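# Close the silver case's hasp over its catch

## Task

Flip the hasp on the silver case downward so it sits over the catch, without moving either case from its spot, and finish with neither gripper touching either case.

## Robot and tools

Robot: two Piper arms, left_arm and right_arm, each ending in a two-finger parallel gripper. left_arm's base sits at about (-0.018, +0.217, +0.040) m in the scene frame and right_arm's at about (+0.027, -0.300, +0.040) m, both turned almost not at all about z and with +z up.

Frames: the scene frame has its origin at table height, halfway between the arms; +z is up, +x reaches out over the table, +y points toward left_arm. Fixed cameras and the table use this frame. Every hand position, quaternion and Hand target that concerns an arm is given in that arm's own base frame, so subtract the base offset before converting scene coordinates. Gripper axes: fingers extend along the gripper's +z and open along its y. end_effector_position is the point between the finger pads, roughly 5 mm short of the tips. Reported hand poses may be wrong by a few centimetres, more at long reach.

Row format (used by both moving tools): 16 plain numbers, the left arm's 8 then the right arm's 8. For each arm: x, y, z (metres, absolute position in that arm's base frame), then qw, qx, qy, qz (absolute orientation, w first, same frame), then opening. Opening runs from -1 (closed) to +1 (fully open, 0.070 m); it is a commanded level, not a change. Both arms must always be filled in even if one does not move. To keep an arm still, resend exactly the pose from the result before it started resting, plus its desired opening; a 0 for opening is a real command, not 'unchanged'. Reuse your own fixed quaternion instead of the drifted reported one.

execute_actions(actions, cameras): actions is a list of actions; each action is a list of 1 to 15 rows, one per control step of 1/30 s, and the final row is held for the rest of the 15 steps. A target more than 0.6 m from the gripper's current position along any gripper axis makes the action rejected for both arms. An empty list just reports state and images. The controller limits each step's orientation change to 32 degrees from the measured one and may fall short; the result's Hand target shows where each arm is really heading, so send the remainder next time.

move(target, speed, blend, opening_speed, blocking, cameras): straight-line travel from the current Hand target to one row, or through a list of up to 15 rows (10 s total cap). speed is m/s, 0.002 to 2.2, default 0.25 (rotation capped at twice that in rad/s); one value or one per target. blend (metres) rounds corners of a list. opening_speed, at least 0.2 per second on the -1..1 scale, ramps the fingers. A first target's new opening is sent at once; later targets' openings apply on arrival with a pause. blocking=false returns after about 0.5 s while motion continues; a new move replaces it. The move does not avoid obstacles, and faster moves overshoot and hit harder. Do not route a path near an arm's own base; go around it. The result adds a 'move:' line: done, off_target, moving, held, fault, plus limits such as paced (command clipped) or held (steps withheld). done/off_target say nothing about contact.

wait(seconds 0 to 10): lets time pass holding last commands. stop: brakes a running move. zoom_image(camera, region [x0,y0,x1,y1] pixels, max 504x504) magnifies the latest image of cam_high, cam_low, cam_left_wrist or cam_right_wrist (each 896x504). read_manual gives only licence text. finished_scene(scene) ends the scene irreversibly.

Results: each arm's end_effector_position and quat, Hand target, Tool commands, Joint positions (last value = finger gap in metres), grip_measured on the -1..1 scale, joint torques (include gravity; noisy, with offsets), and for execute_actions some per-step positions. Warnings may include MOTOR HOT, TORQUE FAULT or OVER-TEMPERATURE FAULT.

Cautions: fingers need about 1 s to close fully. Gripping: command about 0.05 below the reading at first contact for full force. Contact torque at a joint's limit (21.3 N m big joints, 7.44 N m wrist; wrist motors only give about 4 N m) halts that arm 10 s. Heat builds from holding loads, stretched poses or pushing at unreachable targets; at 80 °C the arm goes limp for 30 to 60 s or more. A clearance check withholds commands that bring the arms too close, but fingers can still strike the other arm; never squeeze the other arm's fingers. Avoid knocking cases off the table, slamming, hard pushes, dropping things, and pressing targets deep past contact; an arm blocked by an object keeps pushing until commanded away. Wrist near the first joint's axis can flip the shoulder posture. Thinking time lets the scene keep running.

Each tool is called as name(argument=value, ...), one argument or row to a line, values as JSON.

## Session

execute_actions(
  actions=[],
)

zoom_image(
  camera="cam_high",
  region=[340, 80, 580, 380],
)

Scene clock: 0.00 s.
left_arm: end_effector_position=(+0.0276, -0.2227, +0.3259) grip_measured=+0.98 end_effector_quat_wxyz=(+0.414, +0.793, +0.405, -0.190) | right_arm: end_effector_position=(+0.1853, +0.0888, +0.0899) grip_measured=+0.99 end_effector_quat_wxyz=(+0.046, +0.390, +0.919, -0.032)
Joint positions: left_arm=[-1.135 0.757 -1.038 -0.365 1.06 1.09 0.069] | right_arm=[0.568 1.335 -0.768 -0.126 1.094 1.428 0.07]
Joint torques (N m): no reading
Motor temperatures (°C): left_arm=[25 27 24 32 26 31] | right_arm=[24 34 32 32 31 28]
Hand target: left_arm +0.0276, -0.2227, +0.3259; +0.414, +0.793, +0.405, -0.190 | right_arm +0.1853, +0.0888, +0.0899; +0.046, +0.390, +0.919, -0.032
Tool commands: left_gripper/opening=+1.0 right_gripper/opening=+1.0

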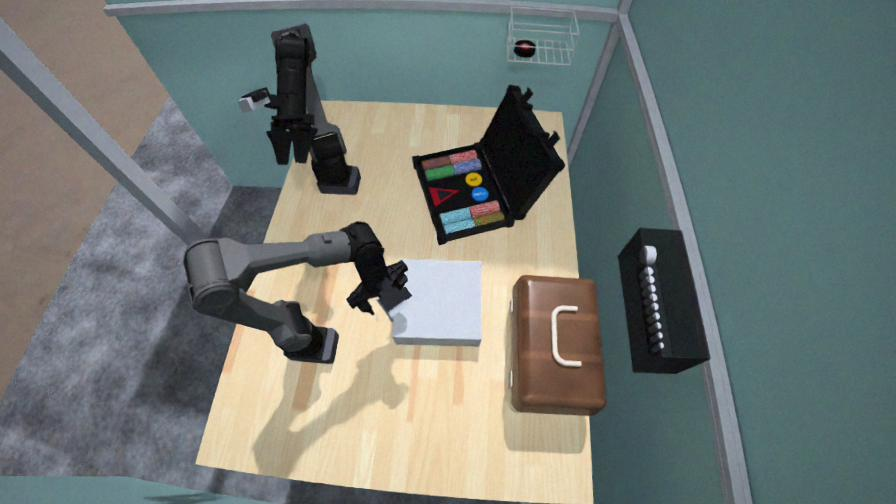

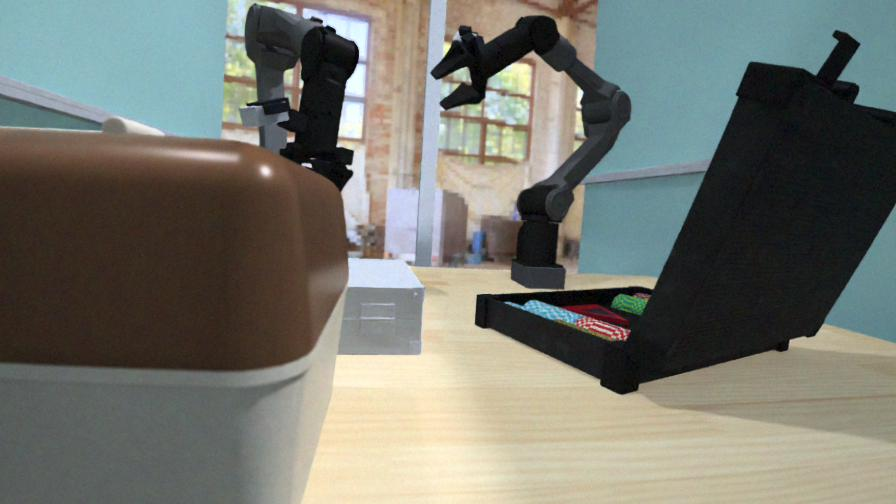

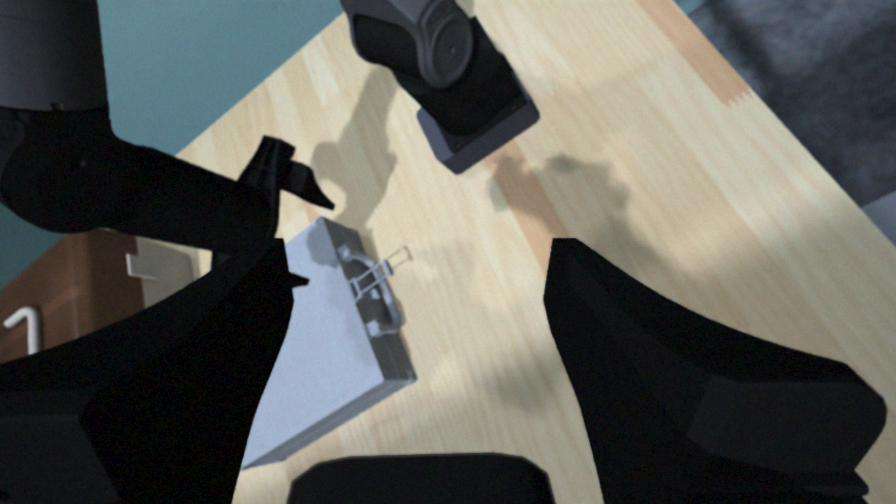

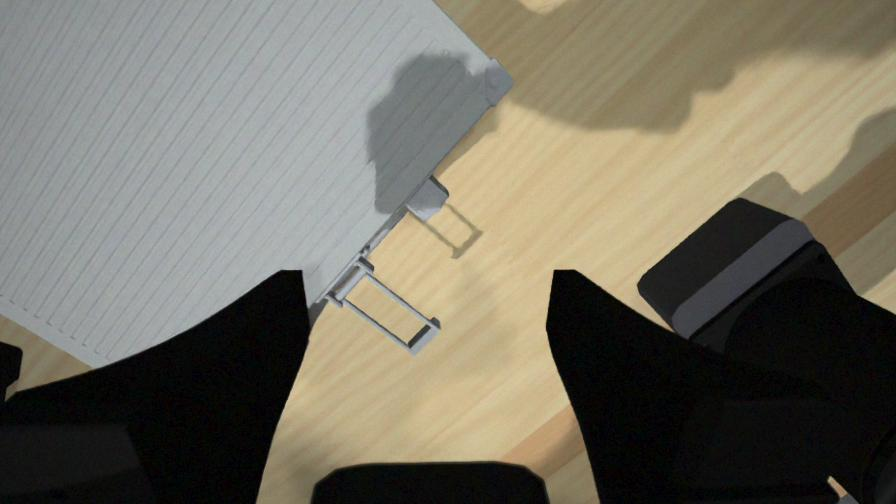

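Scaled by 1.680.

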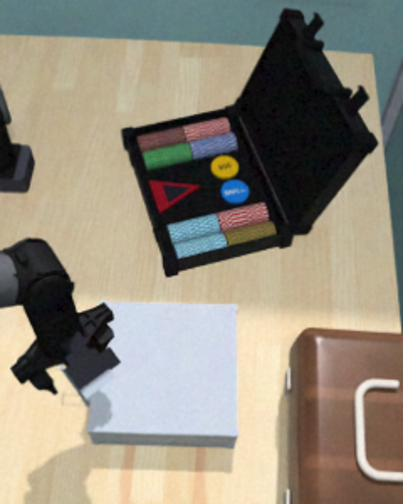

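zoom_image(
  camera="cam_right_wrist",
  region=[280, 150, 560, 380],
)

zoom_image(
  camera="cam_left_wrist",
  region=[280, 180, 460, 380],
)

Scaled by 1.800.

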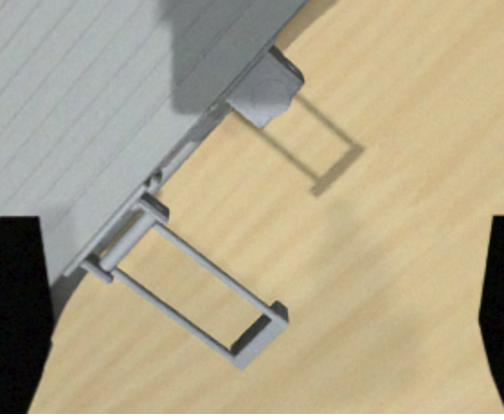

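Scaled by 2.520.

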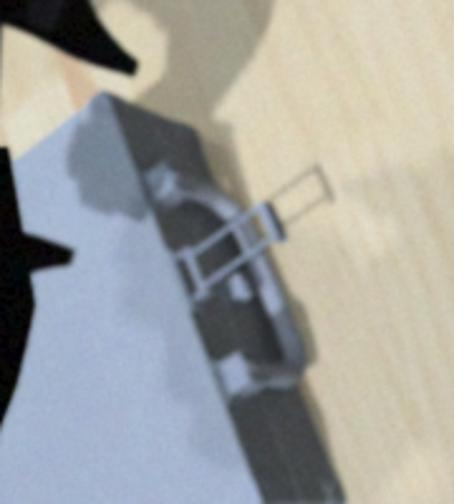

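move(
  target=[
    [0.0276,-0.2227,0.3259,0.414,0.793,0.405,-0.190,1.0, 0.15,0.11,0.14,0.1736,0,0.9848,0,-0.66],
    [0.0276,-0.2227,0.3259,0.414,0.793,0.405,-0.190,1.0, 0.122,0.125,0.06,0.1736,0,0.9848,0,-0.66],
  ],
  blend=[0.03,0],
  cameras=["cam_right_wrist"],
)

zoom_image(
  camera="cam_right_wrist",
  region=[280, 20, 600, 280],
)

Scene clock: 57.13 s.
left_arm: end_effector_position=(+0.0276, -0.2227, +0.3260) grip_measured=+0.98 end_effector_quat_wxyz=(+0.414, +0.793, +0.405, -0.190) | right_arm: end_effector_position=(+0.1220, +0.1249, +0.0599) grip_measured=-0.66 end_effector_quat_wxyz=(+0.174, +0.000, +0.985, +0.000)
Joint positions: left_arm=[-1.134 0.757 -1.038 -0.366 1.06 1.092 0.069] | right_arm=[1.217 1.136 -0.432 -0.431 0.877 1.483 0.012]
Joint torques (N m): left_arm=[1.1 1.61 -5.83 -0.46 -0.89 0] | right_arm=[0.87 -3.07 -5.87 -0.23 0.21 -0.03]
Motor temperatures (°C): left_arm=[25 27 25 32 27 30] | right_arm=[24 34 32 32 31 28]
Hand target: left_arm +0.0276, -0.2227, +0.3259; +0.414, +0.793, +0.405, -0.190 | right_arm +0.1220, +0.1250, +0.0600; +0.174, +0.000, +0.985, +0.000
Off the commanded pose: left_arm 0.000 m, 0 deg | right_arm 0.000 m, 0 deg.
move: done
Images, in order (width x height): cam_right_wrist 896x504.

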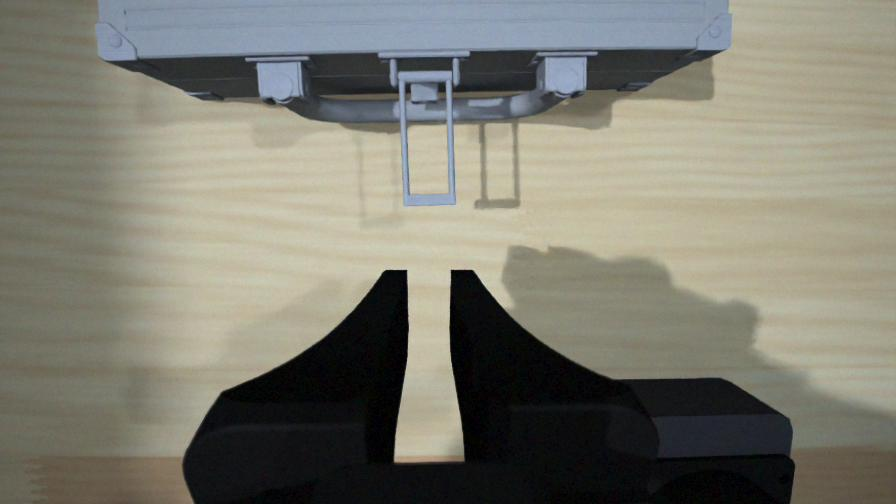

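Scaled by 1.575.

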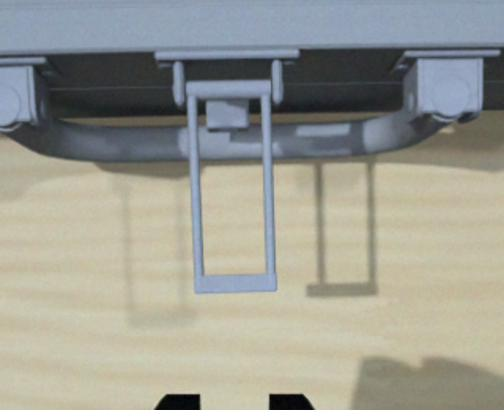

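move(
  target=[
    [0.0276,-0.2227,0.3259,0.414,0.793,0.405,-0.190,1.0, 0.152,0.125,0.058,0.1736,0,0.9848,0,-0.66],
    [0.0276,-0.2227,0.3259,0.414,0.793,0.405,-0.190,1.0, 0.154,0.125,-0.018,0.1736,0,0.9848,0,-0.66],
  ],
  speed=[0.12,0.06],
  blend=[0.01,0],
  cameras=["cam_right_wrist"],
)

zoom_image(
  camera="cam_right_wrist",
  region=[280, 100, 600, 360],
)

Scene clock: 91.87 s.
left_arm: end_effector_position=(+0.0276, -0.2227, +0.3260) grip_measured=+0.98 end_effector_quat_wxyz=(+0.414, +0.793, +0.405, -0.190) | right_arm: end_effector_position=(+0.1543, +0.1251, -0.0179) grip_measured=-0.66 end_effector_quat_wxyz=(+0.174, +0.001, +0.985, +0.000)
Joint positions: left_arm=[-1.134 0.757 -1.038 -0.366 1.06 1.092 0.069] | right_arm=[1.011 1.505 -0.292 -0.878 0.386 1.824 0.012]
Joint torques (N m): left_arm=[0.93 1.59 -5.79 -0.41 -0.96 -0.07] | right_arm=[1.06 -4.25 -2.86 -0.16 0.38 -0.02]
Motor temperatures (°C): left_arm=[25 27 25 32 27 30] | right_arm=[24 34 32 32 31 28]
Hand target: left_arm +0.0276, -0.2227, +0.3259; +0.414, +0.793, +0.405, -0.190 | right_arm +0.1540, +0.1250, -0.0180; +0.174, +0.000, +0.985, +0.000
Off the commanded pose: left_arm 0.000 m, 0 deg | right_arm 0.000 m, 0 deg.
move: done
Images, in order (width x height): cam_right_wrist 896x504.

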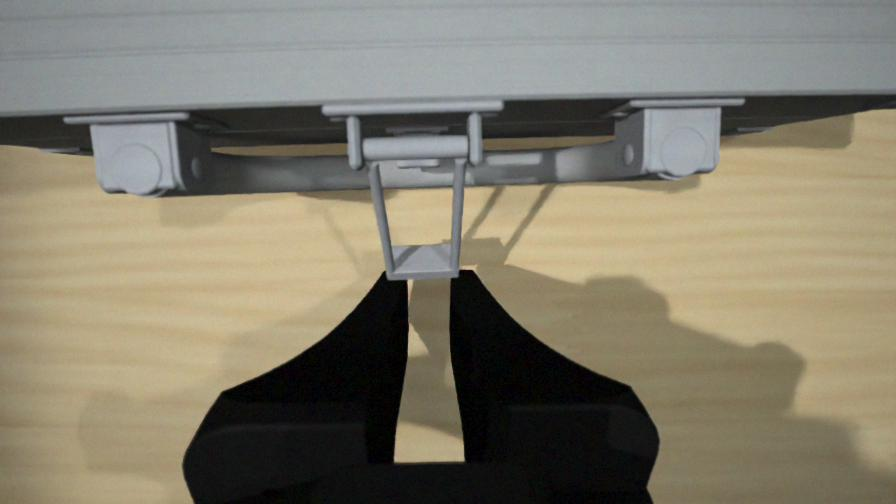

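Scaled by 1.575.

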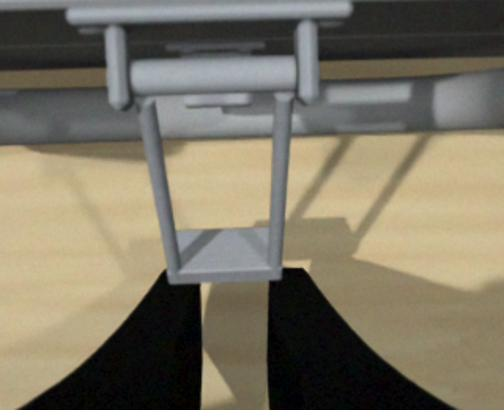

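move(
  target=[0.0276,-0.2227,0.3259,0.414,0.793,0.405,-0.190,1.0, 0.179,0.127,-0.018,0.1736,0,0.9848,0,-0.66],
  speed=0.05,
  cameras=["cam_right_wrist"],
)

zoom_image(
  camera="cam_right_wrist",
  region=[280, 180, 600, 380],
)

Scene clock: 102.70 s.
left_arm: end_effector_position=(+0.0276, -0.2227, +0.3260) grip_measured=+0.98 end_effector_quat_wxyz=(+0.414, +0.793, +0.405, -0.190) | right_arm: end_effector_position=(+0.1794, +0.1271, -0.0179) grip_measured=-0.66 end_effector_quat_wxyz=(+0.174, +0.000, +0.985, +0.000)
Joint positions: left_arm=[-1.134 0.757 -1.038 -0.366 1.06 1.092 0.069] | right_arm=[0.888 1.554 -0.351 -0.881 0.352 1.707 0.012]
Joint torques (N m): left_arm=[0.87 1.53 -5.73 -0.37 -1.02 -0.12] | right_arm=[0.41 -4.64 -3.1 0.01 0.22 0.09]
Motor temperatures (°C): left_arm=[25 27 25 32 27 30] | right_arm=[24 34 32 32 31 28]
Hand target: left_arm +0.0276, -0.2227, +0.3259; +0.414, +0.793, +0.405, -0.190 | right_arm +0.1790, +0.1270, -0.0180; +0.174, +0.000, +0.985, +0.000
Off the commanded pose: left_arm 0.000 m, 0 deg | right_arm 0.000 m, 0 deg.
move: done
Images, in order (width x height): cam_right_wrist 896x504.

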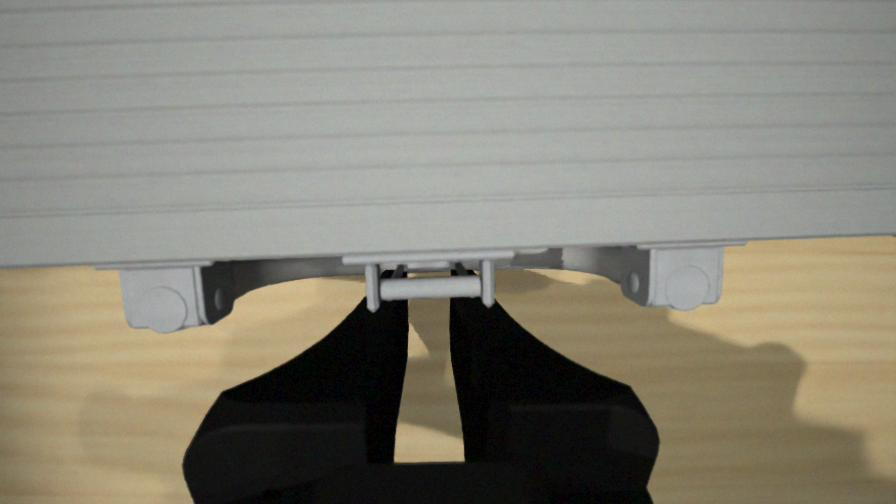

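Scaled by 1.575.

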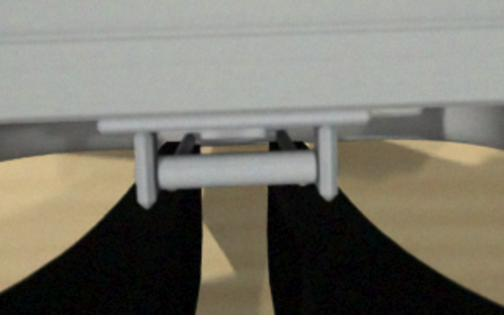

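move(
  target=[0.0276,-0.2227,0.3259,0.414,0.793,0.405,-0.190,1.0, 0.1822,0.127,-0.018,0.1736,0,0.9848,0,-0.66],
  speed=0.02,
  cameras=["cam_right_wrist"],
)

zoom_image(
  camera="cam_right_wrist",
  region=[280, 180, 600, 380],
)

Scene clock: 117.17 s.
left_arm: end_effector_position=(+0.0276, -0.2227, +0.3260) grip_measured=+0.98 end_effector_quat_wxyz=(+0.414, +0.793, +0.405, -0.190) | right_arm: end_effector_position=(+0.1817, +0.1267, -0.0181) grip_measured=-0.66 end_effector_quat_wxyz=(+0.173, +0.000, +0.985, +0.000)
Joint positions: left_arm=[-1.134 0.757 -1.038 -0.366 1.06 1.092 0.069] | right_arm=[0.875 1.559 -0.357 -0.879 0.348 1.692 0.012]
Joint torques (N m): left_arm=[0.77 1.55 -5.74 -0.33 -1.06 -0.18] | right_arm=[-0.43 -4.14 -5.35 -0.31 0.49 0.04]
Motor temperatures (°C): left_arm=[25 27 25 32 27 30] | right_arm=[24 34 32 32 31 28]
Hand target: left_arm +0.0276, -0.2227, +0.3259; +0.414, +0.793, +0.405, -0.190 | right_arm +0.1822, +0.1270, -0.0180; +0.174, +0.000, +0.985, +0.000
Off the commanded pose: left_arm 0.000 m, 0 deg | right_arm 0.001 m, 0 deg.
move: done
Images, in order (width x height): cam_right_wrist 896x504.

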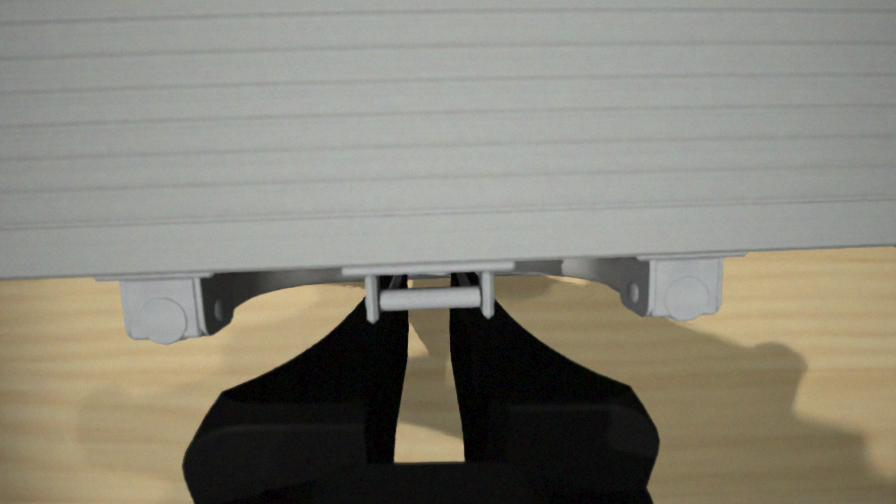

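Scaled by 1.575.

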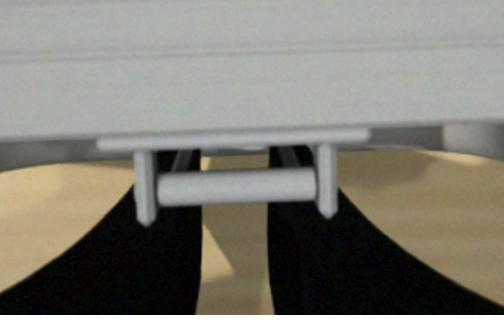

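move(
  target=[0.0276,-0.2227,0.3259,0.414,0.793,0.405,-0.190,1.0, 0.12,0.127,-0.014,0.1736,0,0.9848,0,-0.66],
  speed=0.12,
)

zoom_image(
  camera="cam_left_wrist",
  region=[280, 180, 460, 380],
)

zoom_image(
  camera="cam_high",
  region=[340, 230, 500, 370],
)

Scene clock: 131.07 s.
left_arm: end_effector_position=(+0.0276, -0.2227, +0.3260) grip_measured=+0.98 end_effector_quat_wxyz=(+0.414, +0.793, +0.405, -0.190) | right_arm: end_effector_position=(+0.1197, +0.1268, -0.0141) grip_measured=-0.66 end_effector_quat_wxyz=(+0.173, +0.000, +0.985, +0.000)
Joint positions: left_arm=[-1.134 0.757 -1.038 -0.366 1.06 1.092 0.069] | right_arm=[1.238 1.44 -0.251 -0.781 0.477 1.94 0.012]
Joint torques (N m): left_arm=[0.68 1.51 -5.68 -0.29 -1.08 -0.22] | right_arm=[0.32 -4.74 -4.06 -0.31 0.24 -0.08]
Motor temperatures (°C): left_arm=[25 27 25 32 27 30] | right_arm=[24 34 32 32 31 28]
Hand target: left_arm +0.0276, -0.2227, +0.3259; +0.414, +0.793, +0.405, -0.190 | right_arm +0.1200, +0.1270, -0.0140; +0.174, +0.000, +0.985, +0.000
Off the commanded pose: left_arm 0.000 m, 0 deg | right_arm 0.000 m, 0 deg.
move: done

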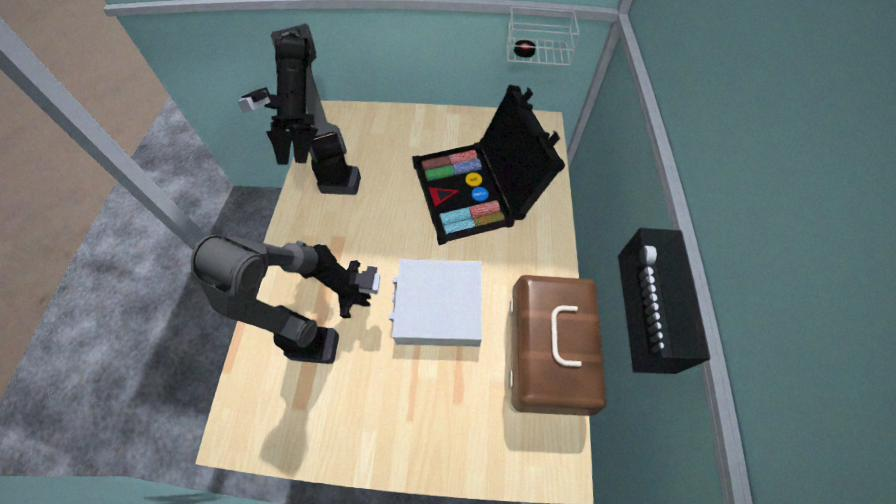

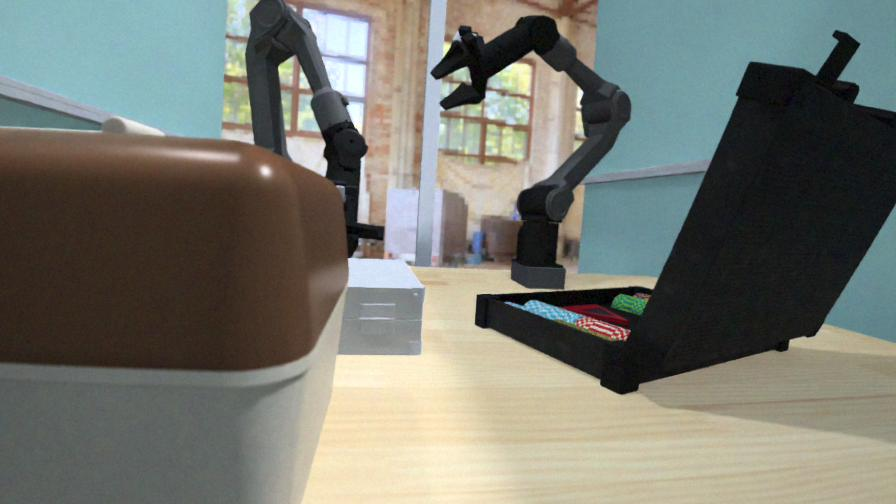

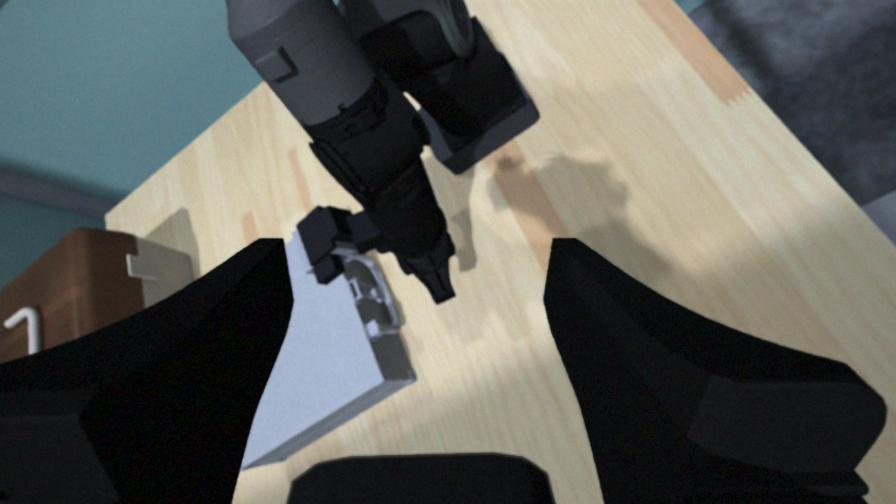

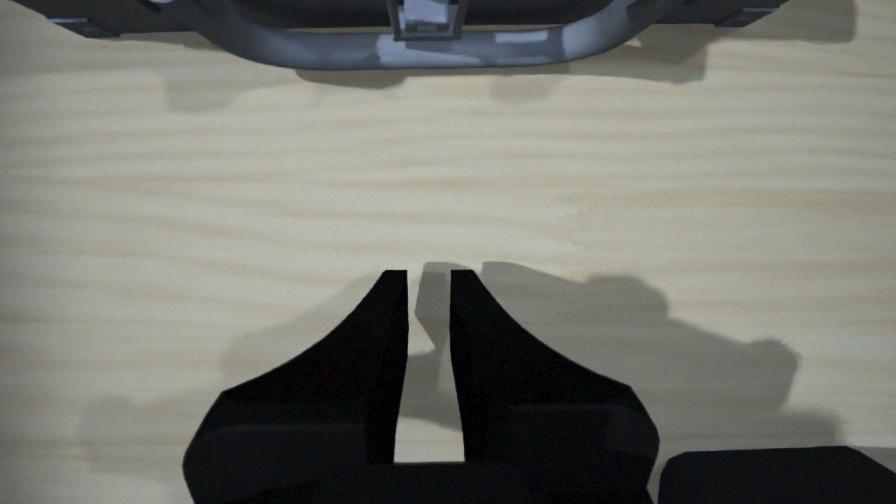

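Scaled by 2.520.

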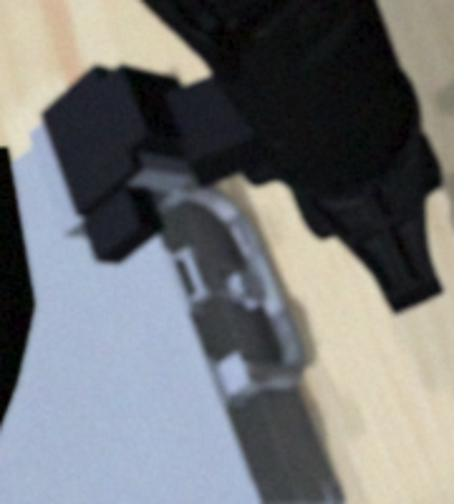

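Scaled by 3.150.

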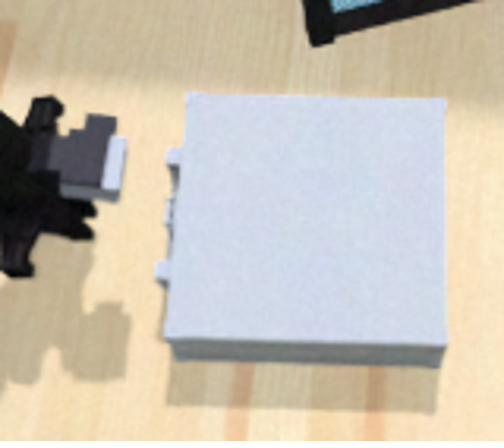

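zoom_image(
  camera="cam_right_wrist",
  region=[300, 0, 560, 120],
)

Scaled by 1.938.

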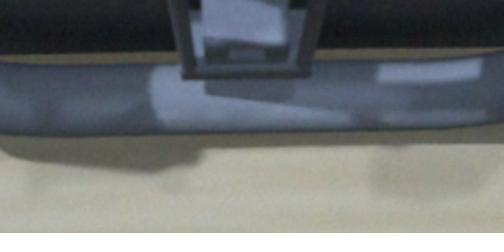

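move(
  target=[0.0276,-0.2227,0.3259,0.414,0.793,0.405,-0.190,1.0, 0.13,0.127,0.03,0.1736,0,0.9848,0,-0.66],
  speed=0.15,
  cameras=["cam_right_wrist"],
)

zoom_image(
  camera="cam_right_wrist",
  region=[340, 20, 520, 160],
)

Scene clock: 152.53 s.
left_arm: end_effector_position=(+0.0276, -0.2227, +0.3260) grip_measured=+0.98 end_effector_quat_wxyz=(+0.414, +0.793, +0.405, -0.190) | right_arm: end_effector_position=(+0.1300, +0.1270, +0.0301) grip_measured=-0.66 end_effector_quat_wxyz=(+0.174, +0.000, +0.985, +0.000)
Joint positions: left_arm=[-1.134 0.757 -1.038 -0.366 1.06 1.092 0.069] | right_arm=[1.168 1.251 -0.363 -0.513 0.695 1.553 0.012]
Joint torques (N m): left_arm=[0.59 1.47 -5.65 -0.25 -1.08 -0.21] | right_arm=[0.32 -3.62 -4.37 -0.33 0.01 0.12]
Motor temperatures (°C): left_arm=[25 27 25 31 27 30] | right_arm=[24 34 32 32 31 28]
Hand target: left_arm +0.0276, -0.2227, +0.3259; +0.414, +0.793, +0.405, -0.190 | right_arm +0.1300, +0.1270, +0.0300; +0.174, +0.000, +0.985, +0.000
Off the commanded pose: left_arm 0.000 m, 0 deg | right_arm 0.000 m, 0 deg.
move: done
Images, in order (width x height): cam_right_wrist 896x504.

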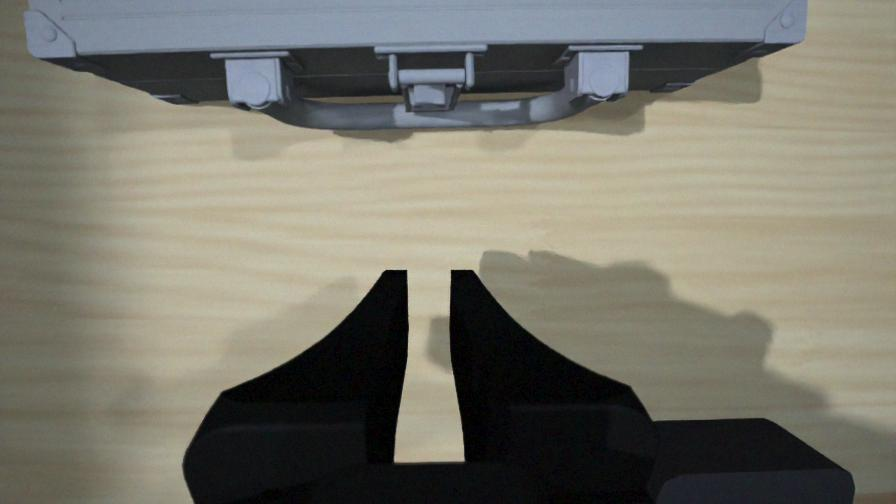

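Scaled by 2.800.

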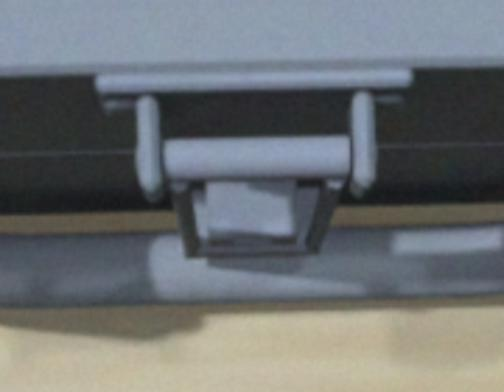

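finished_scene(
  scene=2,
)

The scene is finished: the task was done.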